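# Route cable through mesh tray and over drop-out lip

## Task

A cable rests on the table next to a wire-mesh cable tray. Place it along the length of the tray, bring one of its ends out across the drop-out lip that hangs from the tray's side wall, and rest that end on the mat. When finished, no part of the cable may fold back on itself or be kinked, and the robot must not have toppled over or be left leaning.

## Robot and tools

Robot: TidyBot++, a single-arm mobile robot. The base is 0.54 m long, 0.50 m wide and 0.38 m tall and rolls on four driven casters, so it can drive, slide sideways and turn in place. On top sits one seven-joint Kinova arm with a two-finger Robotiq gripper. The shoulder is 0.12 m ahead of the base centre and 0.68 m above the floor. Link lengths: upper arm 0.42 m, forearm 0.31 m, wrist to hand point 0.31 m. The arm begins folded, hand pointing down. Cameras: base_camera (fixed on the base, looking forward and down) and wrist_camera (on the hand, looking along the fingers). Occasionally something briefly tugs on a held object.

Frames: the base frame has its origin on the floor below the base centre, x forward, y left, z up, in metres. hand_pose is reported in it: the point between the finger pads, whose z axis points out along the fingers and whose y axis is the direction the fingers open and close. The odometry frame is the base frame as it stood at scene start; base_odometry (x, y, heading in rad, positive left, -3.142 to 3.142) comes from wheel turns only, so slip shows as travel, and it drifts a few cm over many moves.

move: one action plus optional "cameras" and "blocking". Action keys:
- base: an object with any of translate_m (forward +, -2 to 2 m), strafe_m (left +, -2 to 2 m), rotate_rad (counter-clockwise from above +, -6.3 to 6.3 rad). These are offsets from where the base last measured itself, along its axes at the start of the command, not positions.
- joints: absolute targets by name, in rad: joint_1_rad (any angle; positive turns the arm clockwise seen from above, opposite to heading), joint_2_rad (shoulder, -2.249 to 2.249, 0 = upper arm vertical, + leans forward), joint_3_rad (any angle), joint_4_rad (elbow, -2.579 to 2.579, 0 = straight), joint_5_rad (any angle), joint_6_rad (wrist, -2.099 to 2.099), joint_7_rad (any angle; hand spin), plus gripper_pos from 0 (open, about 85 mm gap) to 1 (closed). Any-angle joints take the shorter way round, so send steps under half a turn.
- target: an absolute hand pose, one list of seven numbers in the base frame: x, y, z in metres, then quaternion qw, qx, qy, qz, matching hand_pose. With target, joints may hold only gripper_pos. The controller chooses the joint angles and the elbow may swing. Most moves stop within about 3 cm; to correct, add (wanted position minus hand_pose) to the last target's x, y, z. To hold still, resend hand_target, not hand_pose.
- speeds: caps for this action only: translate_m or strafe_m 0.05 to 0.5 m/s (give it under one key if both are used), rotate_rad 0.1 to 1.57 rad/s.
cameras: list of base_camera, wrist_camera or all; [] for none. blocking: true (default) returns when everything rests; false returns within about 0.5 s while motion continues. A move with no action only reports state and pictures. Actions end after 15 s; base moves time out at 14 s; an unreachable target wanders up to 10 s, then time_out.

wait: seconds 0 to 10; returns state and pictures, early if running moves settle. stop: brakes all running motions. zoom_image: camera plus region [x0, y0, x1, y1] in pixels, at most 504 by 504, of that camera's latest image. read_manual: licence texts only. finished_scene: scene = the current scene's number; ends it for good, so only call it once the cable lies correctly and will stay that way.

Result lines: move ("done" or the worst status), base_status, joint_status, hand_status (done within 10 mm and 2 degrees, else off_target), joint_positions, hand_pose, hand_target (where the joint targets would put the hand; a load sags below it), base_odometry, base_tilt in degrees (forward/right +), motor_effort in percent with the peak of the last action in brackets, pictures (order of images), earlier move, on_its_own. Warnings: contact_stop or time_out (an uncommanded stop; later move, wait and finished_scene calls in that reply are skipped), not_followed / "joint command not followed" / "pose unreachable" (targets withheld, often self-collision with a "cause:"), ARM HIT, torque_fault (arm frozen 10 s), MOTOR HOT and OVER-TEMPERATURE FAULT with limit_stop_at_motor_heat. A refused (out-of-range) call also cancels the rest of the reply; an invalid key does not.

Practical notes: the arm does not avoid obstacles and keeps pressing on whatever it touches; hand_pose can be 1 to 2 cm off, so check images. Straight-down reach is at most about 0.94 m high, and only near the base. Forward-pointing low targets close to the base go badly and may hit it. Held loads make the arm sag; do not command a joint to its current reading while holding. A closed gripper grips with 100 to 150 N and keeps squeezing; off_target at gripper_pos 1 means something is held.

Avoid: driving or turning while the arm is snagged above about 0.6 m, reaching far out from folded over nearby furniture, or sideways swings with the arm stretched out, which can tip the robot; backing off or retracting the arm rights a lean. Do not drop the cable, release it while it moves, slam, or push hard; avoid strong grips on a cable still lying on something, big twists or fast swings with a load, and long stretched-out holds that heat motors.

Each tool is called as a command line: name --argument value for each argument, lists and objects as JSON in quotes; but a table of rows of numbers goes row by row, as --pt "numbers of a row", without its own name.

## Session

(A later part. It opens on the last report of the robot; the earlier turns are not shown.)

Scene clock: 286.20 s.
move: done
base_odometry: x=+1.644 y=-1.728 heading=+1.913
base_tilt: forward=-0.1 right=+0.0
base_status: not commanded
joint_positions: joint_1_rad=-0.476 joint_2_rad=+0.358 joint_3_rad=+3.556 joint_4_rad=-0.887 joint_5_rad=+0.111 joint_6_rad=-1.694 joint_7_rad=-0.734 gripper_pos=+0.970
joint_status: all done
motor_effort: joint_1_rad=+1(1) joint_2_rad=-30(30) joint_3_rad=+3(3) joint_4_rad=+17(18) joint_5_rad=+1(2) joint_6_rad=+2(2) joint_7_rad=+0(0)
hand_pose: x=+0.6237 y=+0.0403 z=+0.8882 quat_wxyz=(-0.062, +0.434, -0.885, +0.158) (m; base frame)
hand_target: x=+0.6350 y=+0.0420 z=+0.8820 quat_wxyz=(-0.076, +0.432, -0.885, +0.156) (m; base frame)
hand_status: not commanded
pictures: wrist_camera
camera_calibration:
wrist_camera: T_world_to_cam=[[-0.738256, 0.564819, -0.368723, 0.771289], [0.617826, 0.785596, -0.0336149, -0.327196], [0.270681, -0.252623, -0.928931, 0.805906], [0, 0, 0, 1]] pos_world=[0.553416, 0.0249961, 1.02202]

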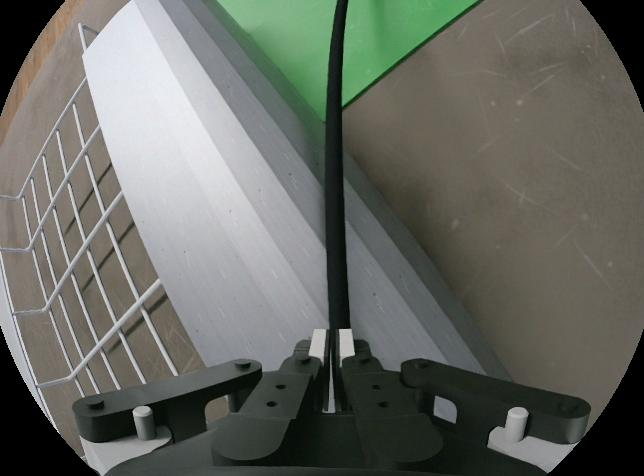

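move --joints '{"gripper_pos":0.6}' --cameras '[]'

move --target '[0.64,0.042,0.858,-0.0763,0.4315,-0.8847,0.1563]' --cameras '["wrist_camera"]'

move --joints '{"gripper_pos":0.97}' --cameras '["wrist_camera"]'

Scene clock: 287.67 s.
move: done
base_odometry: x=+1.644 y=-1.728 heading=+1.913
base_tilt: forward=-0.1 right=+0.0
base_status: not commanded
joint_positions: joint_1_rad=-0.476 joint_2_rad=+0.358 joint_3_rad=+3.556 joint_4_rad=-0.887 joint_5_rad=+0.111 joint_6_rad=-1.693 joint_7_rad=-0.734 gripper_pos=+0.600
joint_status: all done
motor_effort: joint_1_rad=+1(1) joint_2_rad=-29(30) joint_3_rad=+3(3) joint_4_rad=+17(17) joint_5_rad=+1(2) joint_6_rad=+2(3) joint_7_rad=+0(0)
hand_pose: x=+0.6238 y=+0.0403 z=+0.8882 quat_wxyz=(-0.062, +0.434, -0.885, +0.158) (m; base frame)
hand_target: x=+0.6350 y=+0.0420 z=+0.8820 quat_wxyz=(-0.076, +0.432, -0.885, +0.156) (m; base frame)
hand_status: not commanded
pictures: none
No camera images: "cameras" was empty.

Scene clock: 288.53 s.
move: off_target
base_odometry: x=+1.644 y=-1.728 heading=+1.913
base_tilt: forward=-0.1 right=-0.1
base_status: not commanded
joint_positions: joint_1_rad=-0.479 joint_2_rad=+0.340 joint_3_rad=+3.556 joint_4_rad=-0.957 joint_5_rad=+0.111 joint_6_rad=-1.625 joint_7_rad=-0.734 gripper_pos=+0.600
joint_status: not commanded
motor_effort: joint_1_rad=+2(3) joint_2_rad=-25(30) joint_3_rad=+3(3) joint_4_rad=+15(17) joint_5_rad=+1(2) joint_6_rad=+4(4) joint_7_rad=+0(0)
hand_pose: x=+0.6275 y=+0.0377 z=+0.8763 quat_wxyz=(-0.070, +0.437, -0.883, +0.158) (m; base frame)
hand_target: x=+0.6400 y=+0.0420 z=+0.8580 quat_wxyz=(-0.076, +0.432, -0.885, +0.156) (m; base frame)
hand_status: off_target (0.023 m and 1.0 deg from the pose sent, 0.034 m and 1.7 deg at the start)
pictures: wrist_camera
camera_calibration:
wrist_camera: T_world_to_cam=[[-0.738374, 0.559726, -0.376179, 0.777925], [0.610439, 0.79181, -0.0200317, -0.335415], [0.28665, -0.244425, -0.926331, 0.780623], [0, 0, 0, 1]] pos_world=[0.555385, 0.0209628, 1.00903]

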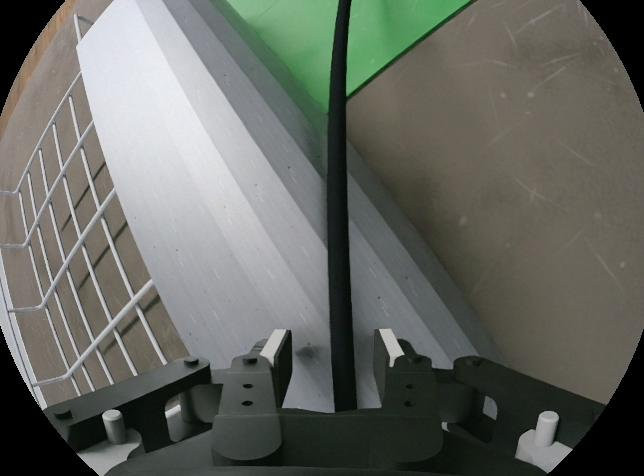

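Scene clock: 289.27 s.
move: done
base_odometry: x=+1.644 y=-1.728 heading=+1.913
base_tilt: forward=-0.1 right=+0.0
base_status: not commanded
joint_positions: joint_1_rad=-0.479 joint_2_rad=+0.336 joint_3_rad=+3.556 joint_4_rad=-0.958 joint_5_rad=+0.111 joint_6_rad=-1.624 joint_7_rad=-0.734 gripper_pos=+0.945
joint_status: all done
motor_effort: joint_1_rad=+2(3) joint_2_rad=-23(25) joint_3_rad=+3(3) joint_4_rad=+14(16) joint_5_rad=+1(2) joint_6_rad=+4(5) joint_7_rad=+0(0)
hand_pose: x=+0.6269 y=+0.0374 z=+0.8780 quat_wxyz=(-0.072, +0.437, -0.883, +0.158) (m; base frame)
hand_target: x=+0.6400 y=+0.0420 z=+0.8580 quat_wxyz=(-0.076, +0.432, -0.885, +0.156) (m; base frame)
hand_status: not commanded
pictures: wrist_camera
camera_calibration:
wrist_camera: T_world_to_cam=[[-0.737148, 0.560232, -0.377827, 0.778956], [0.610333, 0.791974, -0.016453, -0.337881], [0.290012, -0.242729, -0.92573, 0.779542], [0, 0, 0, 1]] pos_world=[0.55435, 0.0204134, 1.0104]

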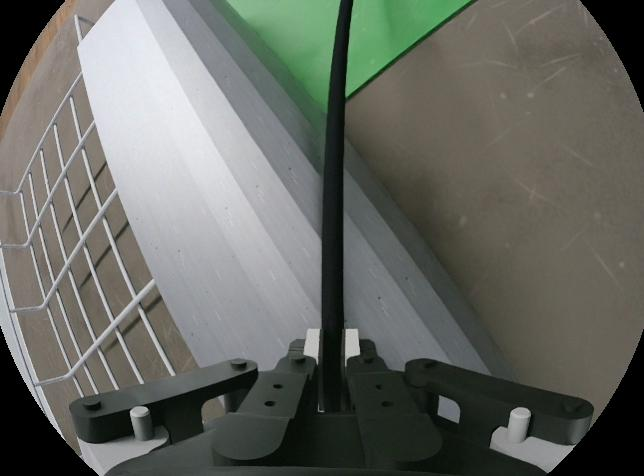

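move --target '[0.65,0.03,0.905,-0.0763,0.4315,-0.8847,0.1563]' --cameras '[]'

move --target '[0.66,-0.055,0.905,-0.0763,0.4315,-0.8847,0.1563]' --cameras '["wrist_camera"]'

Scene clock: 291.07 s.
move: off_target
base_odometry: x=+1.644 y=-1.728 heading=+1.913
base_tilt: forward=-0.1 right=+0.0
base_status: not commanded
joint_positions: joint_1_rad=-0.431 joint_2_rad=+0.409 joint_3_rad=+3.569 joint_4_rad=-0.755 joint_5_rad=+0.085 joint_6_rad=-1.701 joint_7_rad=-0.710 gripper_pos=+0.945
joint_status: not commanded
motor_effort: joint_1_rad=+1(3) joint_2_rad=-32(33) joint_3_rad=+3(3) joint_4_rad=+17(19) joint_5_rad=+2(2) joint_6_rad=+3(6) joint_7_rad=+0(0)
hand_pose: x=+0.6560 y=+0.0332 z=+0.9106 quat_wxyz=(-0.093, +0.426, -0.883, +0.174) (m; base frame)
hand_target: x=+0.6500 y=+0.0300 z=+0.9050 quat_wxyz=(-0.076, +0.432, -0.885, +0.156) (m; base frame)
hand_status: off_target (0.009 m and 2.9 deg from the pose sent, 0.036 m and 0.8 deg at the start)
pictures: none
No camera images: "cameras" was empty.

Scene clock: 292.23 s.
move: off_target
base_odometry: x=+1.644 y=-1.728 heading=+1.913
base_tilt: forward=-0.1 right=+0.0
base_status: not commanded
joint_positions: joint_1_rad=-0.230 joint_2_rad=+0.409 joint_3_rad=+3.576 joint_4_rad=-0.755 joint_5_rad=+0.040 joint_6_rad=-1.701 joint_7_rad=-0.548 gripper_pos=+0.945
joint_status: not commanded
motor_effort: joint_1_rad=+0(3) joint_2_rad=-32(33) joint_3_rad=+2(5) joint_4_rad=+18(18) joint_5_rad=+1(3) joint_6_rad=+3(3) joint_7_rad=+0(0)
hand_pose: x=+0.6539 y=-0.0640 z=+0.9081 quat_wxyz=(-0.071, +0.413, -0.892, +0.171) (m; base frame)
hand_target: x=+0.6600 y=-0.0550 z=+0.9050 quat_wxyz=(-0.076, +0.432, -0.885, +0.156) (m; base frame)
hand_status: off_target (0.011 m and 3.0 deg from the pose sent, 0.088 m and 2.9 deg at the start)
pictures: wrist_camera
camera_calibration:
wrist_camera: T_world_to_cam=[[-0.700393, 0.591383, -0.399644, 0.864894], [0.652163, 0.75777, -0.021615, -0.298399], [0.290055, -0.275772, -0.916416, 0.764351], [0, 0, 0, 1]] pos_world=[0.578667, -0.0745797, 1.03966]

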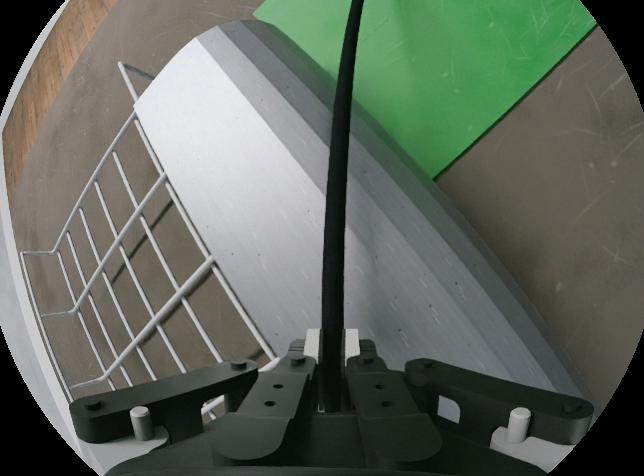

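move --target '[0.665,-0.05,0.878,-0.0763,0.4315,-0.8847,0.1563]' --cameras '[]'

move --joints '{"gripper_pos":0.6}' --cameras '[]'

move --target '[0.60,-0.04,0.96,-0.0763,0.4315,-0.8847,0.1563]' --cameras '[]'

move --joints '{"joint_1_rad":-0.1,"joint_2_rad":-0.3,"joint_3_rad":3.14,"joint_4_rad":-1.4,"joint_5_rad":0,"joint_6_rad":-1.6,"joint_7_rad":1.57}' --cameras '["wrist_camera"]'

move --joints '{"joint_1_rad":-0.6,"joint_6_rad":-1.3}' --cameras '["wrist_camera"]'

Scene clock: 293.93 s.
move: off_target
base_odometry: x=+1.644 y=-1.728 heading=+1.913
base_tilt: forward=-0.1 right=+0.0
base_status: not commanded
joint_positions: joint_1_rad=-0.243 joint_2_rad=+0.408 joint_3_rad=+3.584 joint_4_rad=-0.827 joint_5_rad=+0.039 joint_6_rad=-1.658 joint_7_rad=-0.546 gripper_pos=+0.945
joint_status: not commanded
motor_effort: joint_1_rad=+1(1) joint_2_rad=-30(32) joint_3_rad=+3(3) joint_4_rad=+17(18) joint_5_rad=+1(1) joint_6_rad=+3(3) joint_7_rad=+0(0)
hand_pose: x=+0.6537 y=-0.0643 z=+0.8858 quat_wxyz=(-0.059, +0.417, -0.892, +0.165) (m; base frame)
hand_target: x=+0.6650 y=-0.0500 z=+0.8780 quat_wxyz=(-0.076, +0.432, -0.885, +0.156) (m; base frame)
hand_status: off_target (0.020 m and 2.9 deg from the pose sent, 0.035 m and 3.0 deg at the start)
pictures: none
No camera images: "cameras" was empty.

Scene clock: 294.67 s.
move: done
base_odometry: x=+1.644 y=-1.728 heading=+1.913
base_tilt: forward=-0.1 right=+0.0
base_status: not commanded
joint_positions: joint_1_rad=-0.243 joint_2_rad=+0.407 joint_3_rad=+3.584 joint_4_rad=-0.829 joint_5_rad=+0.039 joint_6_rad=-1.655 joint_7_rad=-0.546 gripper_pos=+0.600
joint_status: all done
motor_effort: joint_1_rad=+1(1) joint_2_rad=-30(32) joint_3_rad=+3(3) joint_4_rad=+17(17) joint_5_rad=+1(1) joint_6_rad=+2(3) joint_7_rad=+0(0)
hand_pose: x=+0.6539 y=-0.0647 z=+0.8861 quat_wxyz=(-0.060, +0.416, -0.892, +0.165) (m; base frame)
hand_target: x=+0.6650 y=-0.0500 z=+0.8780 quat_wxyz=(-0.076, +0.432, -0.885, +0.156) (m; base frame)
hand_status: not commanded
pictures: none
No camera images: "cameras" was empty.

Scene clock: 295.83 s.
move: off_target
base_odometry: x=+1.644 y=-1.728 heading=+1.913
base_tilt: forward=-0.1 right=+0.0
base_status: not commanded
joint_positions: joint_1_rad=-0.247 joint_2_rad=+0.322 joint_3_rad=+3.565 joint_4_rad=-0.692 joint_5_rad=+0.039 joint_6_rad=-1.815 joint_7_rad=-0.546 gripper_pos=+0.600
joint_status: not commanded
motor_effort: joint_1_rad=+1(1) joint_2_rad=-28(34) joint_3_rad=+2(3) joint_4_rad=+15(18) joint_5_rad=+0(1) joint_6_rad=+3(4) joint_7_rad=+0(0)
hand_pose: x=+0.6103 y=-0.0499 z=+0.9618 quat_wxyz=(-0.095, +0.416, -0.890, +0.162) (m; base frame)
hand_target: x=+0.6000 y=-0.0400 z=+0.9600 quat_wxyz=(-0.076, +0.432, -0.885, +0.156) (m; base frame)
hand_status: off_target (0.014 m and 2.9 deg from the pose sent, 0.095 m and 2.9 deg at the start)
pictures: none
No camera images: "cameras" was empty.

Scene clock: 298.67 s.
move: done
base_odometry: x=+1.644 y=-1.728 heading=+1.913
base_tilt: forward=-0.1 right=+0.0
base_status: not commanded
joint_positions: joint_1_rad=-0.119 joint_2_rad=-0.291 joint_3_rad=+3.153 joint_4_rad=-1.373 joint_5_rad=+0.039 joint_6_rad=-1.653 joint_7_rad=+1.530 gripper_pos=+0.600
joint_status: all done
motor_effort: joint_1_rad=+1(2) joint_2_rad=-7(29) joint_3_rad=+1(2) joint_4_rad=+17(18) joint_5_rad=-1(1) joint_6_rad=+4(5) joint_7_rad=+0(1)
hand_pose: x=+0.3988 y=+0.0185 z=+0.9467 quat_wxyz=(+0.002, +0.979, +0.027, +0.202) (m; base frame)
hand_target: x=+0.4062 y=+0.0307 z=+0.9449 quat_wxyz=(-0.011, +0.974, +0.049, +0.219) (m; base frame)
hand_status: not commanded
pictures: wrist_camera
camera_calibration:
wrist_camera: T_world_to_cam=[[0.0666046, -0.997564, -0.0207116, 0.017652], [-0.913856, -0.0526565, -0.402611, 0.806446], [0.400539, 0.0457431, -0.915137, 0.845257], [0, 0, 0, 1]] pos_world=[0.397241, 0.021409, 1.09857]

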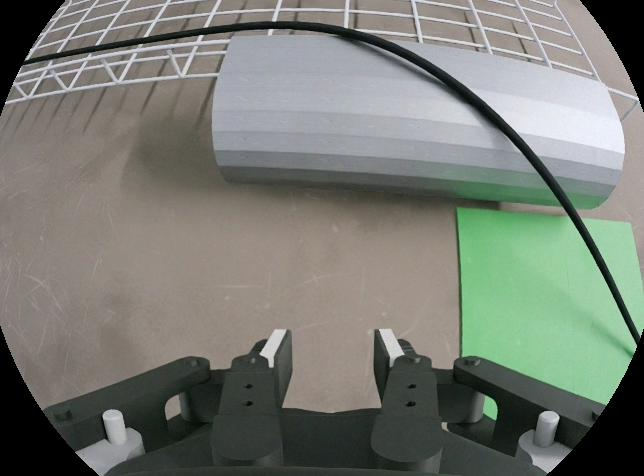

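Scene clock: 300.37 s.
move: done
base_odometry: x=+1.644 y=-1.728 heading=+1.913
base_tilt: forward=-0.1 right=+0.0
base_status: not commanded
joint_positions: joint_1_rad=-0.582 joint_2_rad=-0.291 joint_3_rad=+3.150 joint_4_rad=-1.373 joint_5_rad=+0.039 joint_6_rad=-1.358 joint_7_rad=+1.533 gripper_pos=+0.600
joint_status: all done
motor_effort: joint_1_rad=+1(2) joint_2_rad=-8(9) joint_3_rad=+0(1) joint_4_rad=+19(19) joint_5_rad=-1(1) joint_6_rad=+6(7) joint_7_rad=+0(0)
hand_pose: x=+0.4257 y=+0.1848 z=+0.9947 quat_wxyz=(-0.086, +0.906, +0.245, +0.333) (m; base frame)
hand_target: x=+0.4200 y=+0.2084 z=+0.9968 quat_wxyz=(-0.107, +0.890, +0.276, +0.346) (m; base frame)
hand_status: not commanded
pictures: wrist_camera
camera_calibration:
wrist_camera: T_world_to_cam=[[0.523139, -0.85195, -0.0225207, -0.0367296], [-0.65433, -0.38458, -0.651115, 1.05725], [0.546056, 0.35536, -0.758645, 0.59602], [0, 0, 0, 1]] pos_world=[0.385543, 0.163502, 1.13973]

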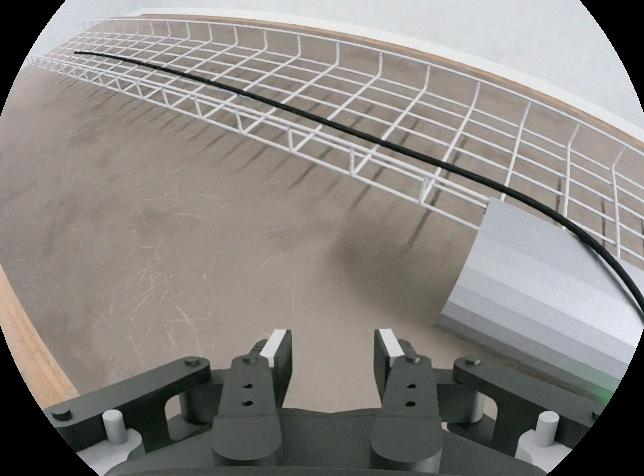

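move --joints '{"joint_1_rad":0.45,"joint_6_rad":-1.75}' --cameras '["wrist_camera"]'

Scene clock: 303.13 s.
move: done
base_odometry: x=+1.644 y=-1.728 heading=+1.913
base_tilt: forward=-0.1 right=+0.0
base_status: not commanded
joint_positions: joint_1_rad=+0.432 joint_2_rad=-0.291 joint_3_rad=+3.149 joint_4_rad=-1.374 joint_5_rad=+0.039 joint_6_rad=-1.700 joint_7_rad=+1.533 gripper_pos=+0.600
joint_status: all done
motor_effort: joint_1_rad=+1(2) joint_2_rad=-6(9) joint_3_rad=+1(1) joint_4_rad=+17(19) joint_5_rad=+0(2) joint_6_rad=+3(7) joint_7_rad=+0(0)
hand_pose: x=+0.3553 y=-0.1234 z=+0.9410 quat_wxyz=(+0.053, +0.955, -0.238, +0.171) (m; base frame)
hand_target: x=+0.3407 y=-0.1050 z=+0.9282 quat_wxyz=(+0.032, +0.965, -0.220, +0.142) (m; base frame)
hand_status: not commanded
pictures: wrist_camera
camera_calibration:
wrist_camera: T_world_to_cam=[[-0.461675, -0.886878, -0.017401, 0.0770904], [-0.825143, 0.436573, -0.358528, 0.744362], [0.325568, -0.151165, -0.933357, 0.883429], [0, 0, 0, 1]] pos_world=[0.36218, -0.123054, 1.09277]

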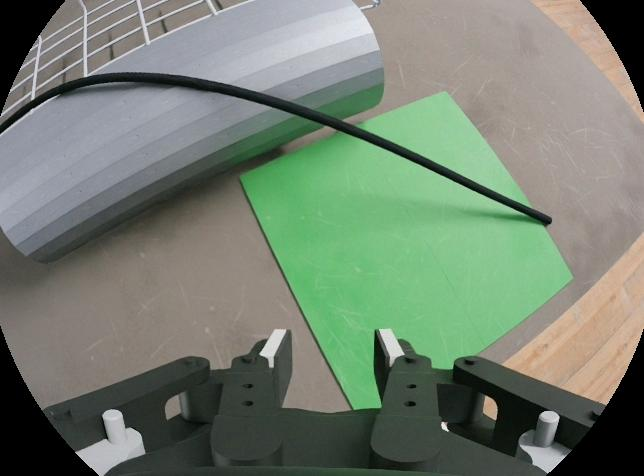

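move --target '[0.42,-0.375,0.86,0,0.3827,-0.924,0]' --cameras '["wrist_camera"]'

Scene clock: 306.63 s.
move: off_target
base_odometry: x=+1.644 y=-1.728 heading=+1.913
base_tilt: forward=+0.0 right=+0.0
base_status: not commanded
joint_positions: joint_1_rad=+0.667 joint_2_rad=+0.457 joint_3_rad=+3.610 joint_4_rad=-0.778 joint_5_rad=-0.181 joint_6_rad=-1.903 joint_7_rad=+0.289 gripper_pos=+0.600
joint_status: not commanded
motor_effort: joint_1_rad=+1(1) joint_2_rad=-32(34) joint_3_rad=+2(3) joint_4_rad=+16(17) joint_5_rad=-1(1) joint_6_rad=+1(4) joint_7_rad=+0(0)
hand_pose: x=+0.4217 y=-0.3825 z=+0.8602 quat_wxyz=(+0.014, +0.405, -0.914, +0.022) (m; base frame)
hand_target: x=+0.4200 y=-0.3750 z=+0.8600 quat_wxyz=(+0.000, +0.383, -0.924, +0.000) (m; base frame)
hand_status: off_target (0.008 m and 4.0 deg from the pose sent, 0.272 m and 108.3 deg at the start)
pictures: wrist_camera
camera_calibration:
wrist_camera: T_world_to_cam=[[-0.739985, 0.669243, -0.0673437, 0.63202], [0.672412, 0.738541, -0.0491761, 0.10117], [0.0168254, -0.0816724, -0.996517, 0.958338], [0, 0, 0, 1]] pos_world=[0.383533, -0.419424, 1.00254]

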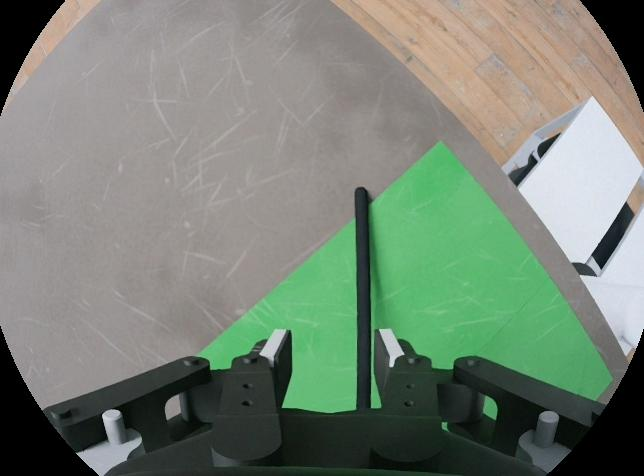

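move --target '[0.402,-0.372,0.775,0,0.3827,-0.924,0]' --cameras '["wrist_camera"]'

Scene clock: 308.77 s.
move: off_target
base_odometry: x=+1.644 y=-1.728 heading=+1.913
base_tilt: forward=-0.1 right=+0.0
base_status: not commanded
joint_positions: joint_1_rad=+0.597 joint_2_rad=+0.408 joint_3_rad=+3.694 joint_4_rad=-1.148 joint_5_rad=-0.181 joint_6_rad=-1.682 joint_7_rad=+0.288 gripper_pos=+0.600
joint_status: not commanded
motor_effort: joint_1_rad=+1(2) joint_2_rad=-30(33) joint_3_rad=+3(4) joint_4_rad=+15(17) joint_5_rad=-1(1) joint_6_rad=+0(1) joint_7_rad=+0(0)
hand_pose: x=+0.3907 y=-0.3696 z=+0.7763 quat_wxyz=(+0.017, +0.370, -0.929, -0.019) (m; base frame)
hand_target: x=+0.4020 y=-0.3720 z=+0.7750 quat_wxyz=(+0.000, +0.383, -0.924, +0.000) (m; base frame)
hand_status: off_target (0.012 m and 3.3 deg from the pose sent, 0.088 m and 4.0 deg at the start)
pictures: wrist_camera
camera_calibration:
wrist_camera: T_world_to_cam=[[-0.686945, 0.726642, 0.00989344, 0.535342], [0.726325, 0.686961, -0.023175, 0.0480827], [-0.0236363, -0.00873412, -0.999682, 0.921577], [0, 0, 0, 1]] pos_world=[0.35461, -0.413984, 0.917102]

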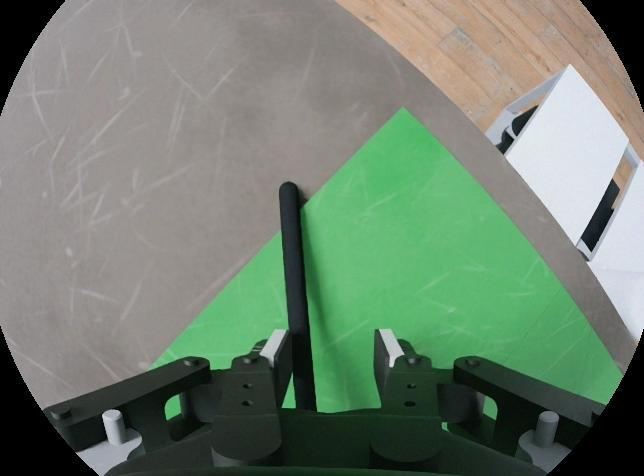

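move --target '[0.415,-0.383,0.775,0,0.3827,-0.924,0]' --cameras '[]'

move --target '[0.415,-0.386,0.743,0,0.3827,-0.924,0]' --cameras '["wrist_camera"]'

Scene clock: 309.90 s.
move: off_target
base_odometry: x=+1.644 y=-1.728 heading=+1.913
base_tilt: forward=-0.1 right=+0.0
base_status: not commanded
joint_positions: joint_1_rad=+0.598 joint_2_rad=+0.420 joint_3_rad=+3.694 joint_4_rad=-1.117 joint_5_rad=-0.182 joint_6_rad=-1.680 joint_7_rad=+0.288 gripper_pos=+0.600
joint_status: not commanded
motor_effort: joint_1_rad=+1(1) joint_2_rad=-31(31) joint_3_rad=+4(4) joint_4_rad=+17(17) joint_5_rad=+0(1) joint_6_rad=+0(1) joint_7_rad=+0(0)
hand_pose: x=+0.3975 y=-0.3775 z=+0.7801 quat_wxyz=(+0.018, +0.372, -0.928, -0.009) (m; base frame)
hand_target: x=+0.4150 y=-0.3830 z=+0.7750 quat_wxyz=(+0.000, +0.383, -0.924, +0.000) (m; base frame)
hand_status: off_target (0.019 m and 2.6 deg from the pose sent, 0.028 m and 3.3 deg at the start)
pictures: none
No camera images: "cameras" was empty.

Scene clock: 310.80 s.
move: off_target
base_odometry: x=+1.644 y=-1.728 heading=+1.913
base_tilt: forward=-0.1 right=+0.0
base_status: not commanded
joint_positions: joint_1_rad=+0.598 joint_2_rad=+0.427 joint_3_rad=+3.695 joint_4_rad=-1.180 joint_5_rad=-0.183 joint_6_rad=-1.606 joint_7_rad=+0.289 gripper_pos=+0.600
joint_status: not commanded
motor_effort: joint_1_rad=+1(1) joint_2_rad=-31(32) joint_3_rad=+4(4) joint_4_rad=+16(17) joint_5_rad=+0(1) joint_6_rad=+0(1) joint_7_rad=+0(0)
hand_pose: x=+0.3971 y=-0.3839 z=+0.7572 quat_wxyz=(+0.019, +0.368, -0.930, -0.006) (m; base frame)
hand_target: x=+0.4150 y=-0.3860 z=+0.7430 quat_wxyz=(+0.000, +0.383, -0.924, +0.000) (m; base frame)
hand_status: off_target (0.023 m and 2.9 deg from the pose sent, 0.042 m and 2.6 deg at the start)
pictures: wrist_camera
camera_calibration:
wrist_camera: T_world_to_cam=[[-0.684576, 0.728805, -0.0141141, 0.568463], [0.728729, 0.68378, -0.0374141, 0.0613559], [-0.0176167, -0.0358982, -0.9992, 0.889314], [0, 0, 0, 1]] pos_world=[0.360111, -0.424328, 0.898921]

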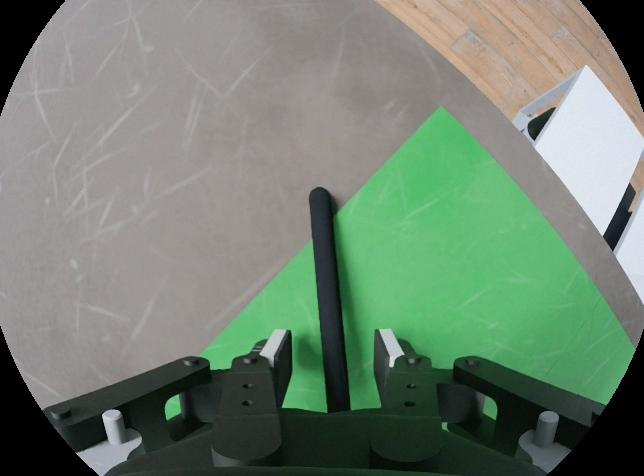

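Centered; go 1 cm lower, close.

move --target '[0.415,-0.388,0.73,0,0.3827,-0.924,0]' --cameras '[]'

move --joints '{"gripper_pos":0.97}' --cameras '["wrist_camera"]'

Scene clock: 311.83 s.
move: off_target
base_odometry: x=+1.644 y=-1.728 heading=+1.913
base_tilt: forward=-0.1 right=+0.0
base_status: not commanded
joint_positions: joint_1_rad=+0.598 joint_2_rad=+0.428 joint_3_rad=+3.695 joint_4_rad=-1.207 joint_5_rad=-0.187 joint_6_rad=-1.568 joint_7_rad=+0.294 gripper_pos=+0.600
joint_status: not commanded
motor_effort: joint_1_rad=+1(1) joint_2_rad=-28(31) joint_3_rad=+3(4) joint_4_rad=+15(17) joint_5_rad=-1(1) joint_6_rad=+1(2) joint_7_rad=+0(0)
hand_pose: x=+0.3980 y=-0.3874 z=+0.7488 quat_wxyz=(+0.017, +0.368, -0.930, +0.000) (m; base frame)
hand_target: x=+0.4150 y=-0.3880 z=+0.7300 quat_wxyz=(+0.000, +0.383, -0.924, +0.000) (m; base frame)
hand_status: off_target (0.025 m and 2.6 deg from the pose sent, 0.033 m and 2.9 deg at the start)
pictures: none
No camera images: "cameras" was empty.

Scene clock: 312.57 s.
move: off_target
base_odometry: x=+1.644 y=-1.728 heading=+1.913
base_tilt: forward=-0.1 right=+0.0
base_status: not commanded
joint_positions: joint_1_rad=+0.598 joint_2_rad=+0.427 joint_3_rad=+3.695 joint_4_rad=-1.206 joint_5_rad=-0.195 joint_6_rad=-1.542 joint_7_rad=+0.294 gripper_pos=+0.926
joint_status: gripper_pos off_target (ended at +0.926, target +0.970)
motor_effort: joint_1_rad=+1(2) joint_2_rad=-26(28) joint_3_rad=+3(3) joint_4_rad=+11(14) joint_5_rad=+0(1) joint_6_rad=-2(3) joint_7_rad=+0(0)
hand_pose: x=+0.4040 y=-0.3939 z=+0.7496 quat_wxyz=(+0.011, +0.368, -0.930, +0.013) (m; base frame)
hand_target: x=+0.4150 y=-0.3880 z=+0.7300 quat_wxyz=(+0.000, +0.383, -0.924, +0.000) (m; base frame)
hand_status: not commanded
pictures: wrist_camera
camera_calibration:
wrist_camera: T_world_to_cam=[[-0.684235, 0.727188, -0.0549573, 0.610184], [0.729188, 0.683289, -0.037428, 0.0625017], [0.0103345, -0.0656838, -0.997787, 0.857377], [0, 0, 0, 1]] pos_world=[0.363073, -0.430109, 0.891353]

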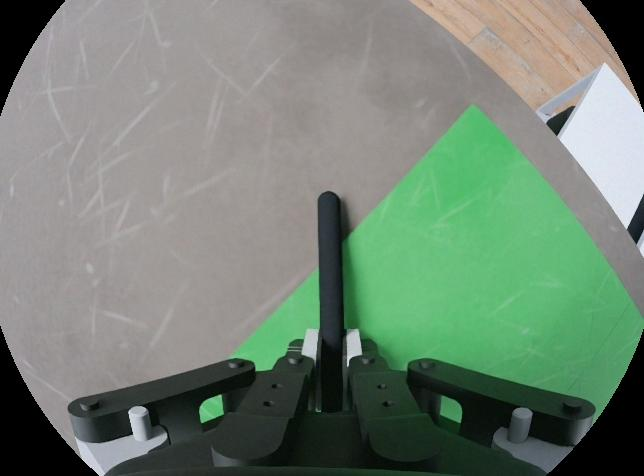

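move --target '[0.41,-0.37,0.775,0,0.3827,-0.924,0]' --cameras '[]'

move --target '[0.382,-0.29,0.765,0,0.3827,-0.924,0]' --cameras '["wrist_camera"]'

Scene clock: 313.93 s.
move: off_target
base_odometry: x=+1.644 y=-1.728 heading=+1.913
base_tilt: forward=-0.1 right=+0.0
base_status: not commanded
joint_positions: joint_1_rad=+0.591 joint_2_rad=+0.413 joint_3_rad=+3.695 joint_4_rad=-1.181 joint_5_rad=-0.195 joint_6_rad=-1.607 joint_7_rad=+0.293 gripper_pos=+0.926
joint_status: not commanded
motor_effort: joint_1_rad=+0(1) joint_2_rad=-31(33) joint_3_rad=+3(3) joint_4_rad=+16(17) joint_5_rad=-1(1) joint_6_rad=-1(3) joint_7_rad=+0(0)
hand_pose: x=+0.4015 y=-0.3794 z=+0.7630 quat_wxyz=(+0.009, +0.373, -0.928, -0.001) (m; base frame)
hand_target: x=+0.4100 y=-0.3700 z=+0.7750 quat_wxyz=(+0.000, +0.383, -0.924, +0.000) (m; base frame)
hand_status: off_target (0.017 m and 1.6 deg from the pose sent, 0.035 m and 2.7 deg at the start)
pictures: none
No camera images: "cameras" was empty.

Scene clock: 315.30 s.
move: off_target
base_odometry: x=+1.644 y=-1.728 heading=+1.913
base_tilt: forward=-0.1 right=+0.0
base_status: not commanded
joint_positions: joint_1_rad=+0.407 joint_2_rad=+0.205 joint_3_rad=+3.699 joint_4_rad=-1.435 joint_5_rad=-0.150 joint_6_rad=-1.565 joint_7_rad=+0.206 gripper_pos=+0.926
joint_status: not commanded
motor_effort: joint_1_rad=+0(1) joint_2_rad=-23(32) joint_3_rad=+2(3) joint_4_rad=+16(17) joint_5_rad=-1(2) joint_6_rad=-1(1) joint_7_rad=+0(0)
hand_pose: x=+0.3889 y=-0.2785 z=+0.7692 quat_wxyz=(-0.017, +0.397, -0.917, -0.021) (m; base frame)
hand_target: x=+0.3820 y=-0.2900 z=+0.7650 quat_wxyz=(+0.000, +0.383, -0.924, +0.000) (m; base frame)
hand_status: off_target (0.014 m and 3.6 deg from the pose sent, 0.092 m and 1.6 deg at the start)
pictures: wrist_camera
camera_calibration:
wrist_camera: T_world_to_cam=[[-0.727366, 0.686099, -0.0143866, 0.491097], [0.685164, 0.727234, 0.0409913, -0.0354837], [0.0385865, 0.0199584, -0.999056, 0.898489], [0, 0, 0, 1]] pos_world=[0.34685, -0.329069, 0.90616]

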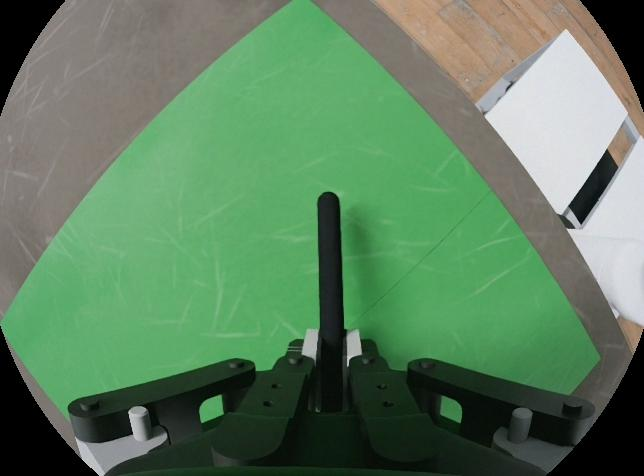

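Tip well inside. Lower, release, inspect.

move --target '[0.382,-0.295,0.742,0,0.3827,-0.924,0]' --cameras '[]'

move --joints '{"gripper_pos":0.6}' --cameras '[]'

move --target '[0.382,-0.295,0.88,0,0.3827,-0.924,0]' --cameras '[]'

move --joints '{"joint_1_rad":0.1,"joint_2_rad":-0.3,"joint_3_rad":3.14,"joint_4_rad":-1.4,"joint_5_rad":0,"joint_6_rad":-1.65,"joint_7_rad":1.57}' --cameras '["wrist_camera"]'

move --joints '{"joint_1_rad":-0.7,"joint_6_rad":-1.2}' --cameras '["wrist_camera"]'

Scene clock: 317.17 s.
move: off_target
base_odometry: x=+1.644 y=-1.728 heading=+1.913
base_tilt: forward=-0.1 right=+0.0
base_status: not commanded
joint_positions: joint_1_rad=+0.407 joint_2_rad=+0.205 joint_3_rad=+3.706 joint_4_rad=-1.492 joint_5_rad=-0.150 joint_6_rad=-1.496 joint_7_rad=+0.206 gripper_pos=+0.926
joint_status: not commanded
motor_effort: joint_1_rad=+1(1) joint_2_rad=-22(23) joint_3_rad=+2(3) joint_4_rad=+15(17) joint_5_rad=-1(1) joint_6_rad=+0(1) joint_7_rad=+0(0)
hand_pose: x=+0.3870 y=-0.2834 z=+0.7514 quat_wxyz=(-0.018, +0.390, -0.921, -0.014) (m; base frame)
hand_target: x=+0.3820 y=-0.2950 z=+0.7420 quat_wxyz=(+0.000, +0.383, -0.924, +0.000) (m; base frame)
hand_status: off_target (0.016 m and 2.7 deg from the pose sent, 0.033 m and 3.6 deg at the start)
pictures: none
No camera images: "cameras" was empty.

Scene clock: 317.90 s.
move: done
base_odometry: x=+1.644 y=-1.728 heading=+1.913
base_tilt: forward=-0.1 right=+0.0
base_status: not commanded
joint_positions: joint_1_rad=+0.407 joint_2_rad=+0.205 joint_3_rad=+3.707 joint_4_rad=-1.493 joint_5_rad=-0.150 joint_6_rad=-1.496 joint_7_rad=+0.206 gripper_pos=+0.600
joint_status: all done
motor_effort: joint_1_rad=+1(1) joint_2_rad=-23(23) joint_3_rad=+2(2) joint_4_rad=+16(17) joint_5_rad=-1(1) joint_6_rad=+0(1) joint_7_rad=+0(0)
hand_pose: x=+0.3868 y=-0.2837 z=+0.7514 quat_wxyz=(-0.018, +0.389, -0.921, -0.014) (m; base frame)
hand_target: x=+0.3820 y=-0.2950 z=+0.7420 quat_wxyz=(+0.000, +0.383, -0.924, +0.000) (m; base frame)
hand_status: not commanded
pictures: none
No camera images: "cameras" was empty.

Scene clock: 319.60 s.
move: off_target
base_odometry: x=+1.644 y=-1.728 heading=+1.913
base_tilt: forward=-0.1 right=+0.0
base_status: not commanded
joint_positions: joint_1_rad=+0.447 joint_2_rad=+0.219 joint_3_rad=+3.707 joint_4_rad=-1.049 joint_5_rad=-0.150 joint_6_rad=-1.851 joint_7_rad=+0.206 gripper_pos=+0.600
joint_status: not commanded
motor_effort: joint_1_rad=+1(1) joint_2_rad=-23(24) joint_3_rad=+2(2) joint_4_rad=+16(18) joint_5_rad=-1(1) joint_6_rad=+0(1) joint_7_rad=+0(0)
hand_pose: x=+0.3938 y=-0.2955 z=+0.8830 quat_wxyz=(-0.018, +0.400, -0.916, +0.023) (m; base frame)
hand_target: x=+0.3820 y=-0.2950 z=+0.8800 quat_wxyz=(+0.000, +0.383, -0.924, +0.000) (m; base frame)
hand_status: off_target (0.012 m and 4.0 deg from the pose sent, 0.129 m and 2.7 deg at the start)
pictures: none
No camera images: "cameras" was empty.

Scene clock: 321.90 s.
move: done
base_odometry: x=+1.644 y=-1.728 heading=+1.913
base_tilt: forward=-0.1 right=+0.0
base_status: not commanded
joint_positions: joint_1_rad=+0.117 joint_2_rad=-0.293 joint_3_rad=+3.151 joint_4_rad=-1.373 joint_5_rad=-0.049 joint_6_rad=-1.703 joint_7_rad=+1.530 gripper_pos=+0.600
joint_status: all done
motor_effort: joint_1_rad=+1(2) joint_2_rad=-7(26) joint_3_rad=+1(2) joint_4_rad=+17(18) joint_5_rad=-1(2) joint_6_rad=+3(5) joint_7_rad=+0(1)
hand_pose: x=+0.3839 y=-0.0178 z=+0.9418 quat_wxyz=(-0.017, +0.981, -0.075, +0.179) (m; base frame)
hand_target: x=+0.3924 y=-0.0255 z=+0.9386 quat_wxyz=(+0.010, +0.980, -0.049, +0.194) (m; base frame)
hand_status: not commanded
pictures: wrist_camera
camera_calibration:
wrist_camera: T_world_to_cam=[[-0.127539, -0.987177, -0.0959959, 0.12787], [-0.92191, 0.153688, -0.355614, 0.751527], [0.365807, 0.043145, -0.92969, 0.875402], [0, 0, 0, 1]] pos_world=[0.38892, -0.027039, 1.09338]

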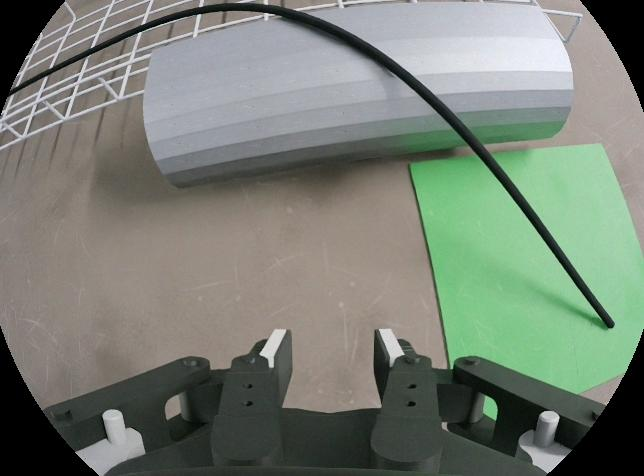

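Scene clock: 323.97 s.
move: done
base_odometry: x=+1.644 y=-1.728 heading=+1.913
base_tilt: forward=-0.1 right=+0.0
base_status: not commanded
joint_positions: joint_1_rad=-0.682 joint_2_rad=-0.293 joint_3_rad=+3.149 joint_4_rad=-1.373 joint_5_rad=-0.046 joint_6_rad=-1.258 joint_7_rad=+1.533 gripper_pos=+0.600
joint_status: all done
motor_effort: joint_1_rad=+1(2) joint_2_rad=-8(9) joint_3_rad=+0(1) joint_4_rad=+19(20) joint_5_rad=-1(2) joint_6_rad=+7(7) joint_7_rad=+0(0)
hand_pose: x=+0.4067 y=+0.2483 z=+1.0169 quat_wxyz=(-0.159, +0.874, +0.289, +0.358) (m; base frame)
hand_target: x=+0.4143 y=+0.2515 z=+1.0189 quat_wxyz=(-0.140, +0.857, +0.313, +0.384) (m; base frame)
hand_status: not commanded
pictures: wrist_camera
camera_calibration:
wrist_camera: T_world_to_cam=[[0.638897, -0.763129, -0.097187, 0.0345799], [-0.573316, -0.388087, -0.721593, 1.12318], [0.512952, 0.516742, -0.685462, 0.499636], [0, 0, 0, 1]] pos_world=[0.365558, 0.204099, 1.15632]

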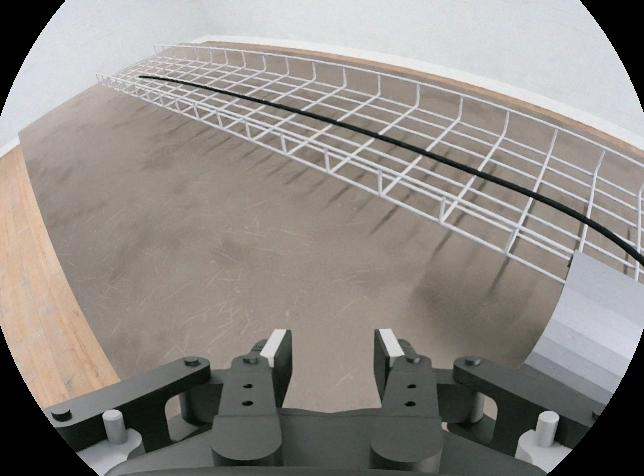

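finished_scene --scene 1

The scene is finished: the task was done.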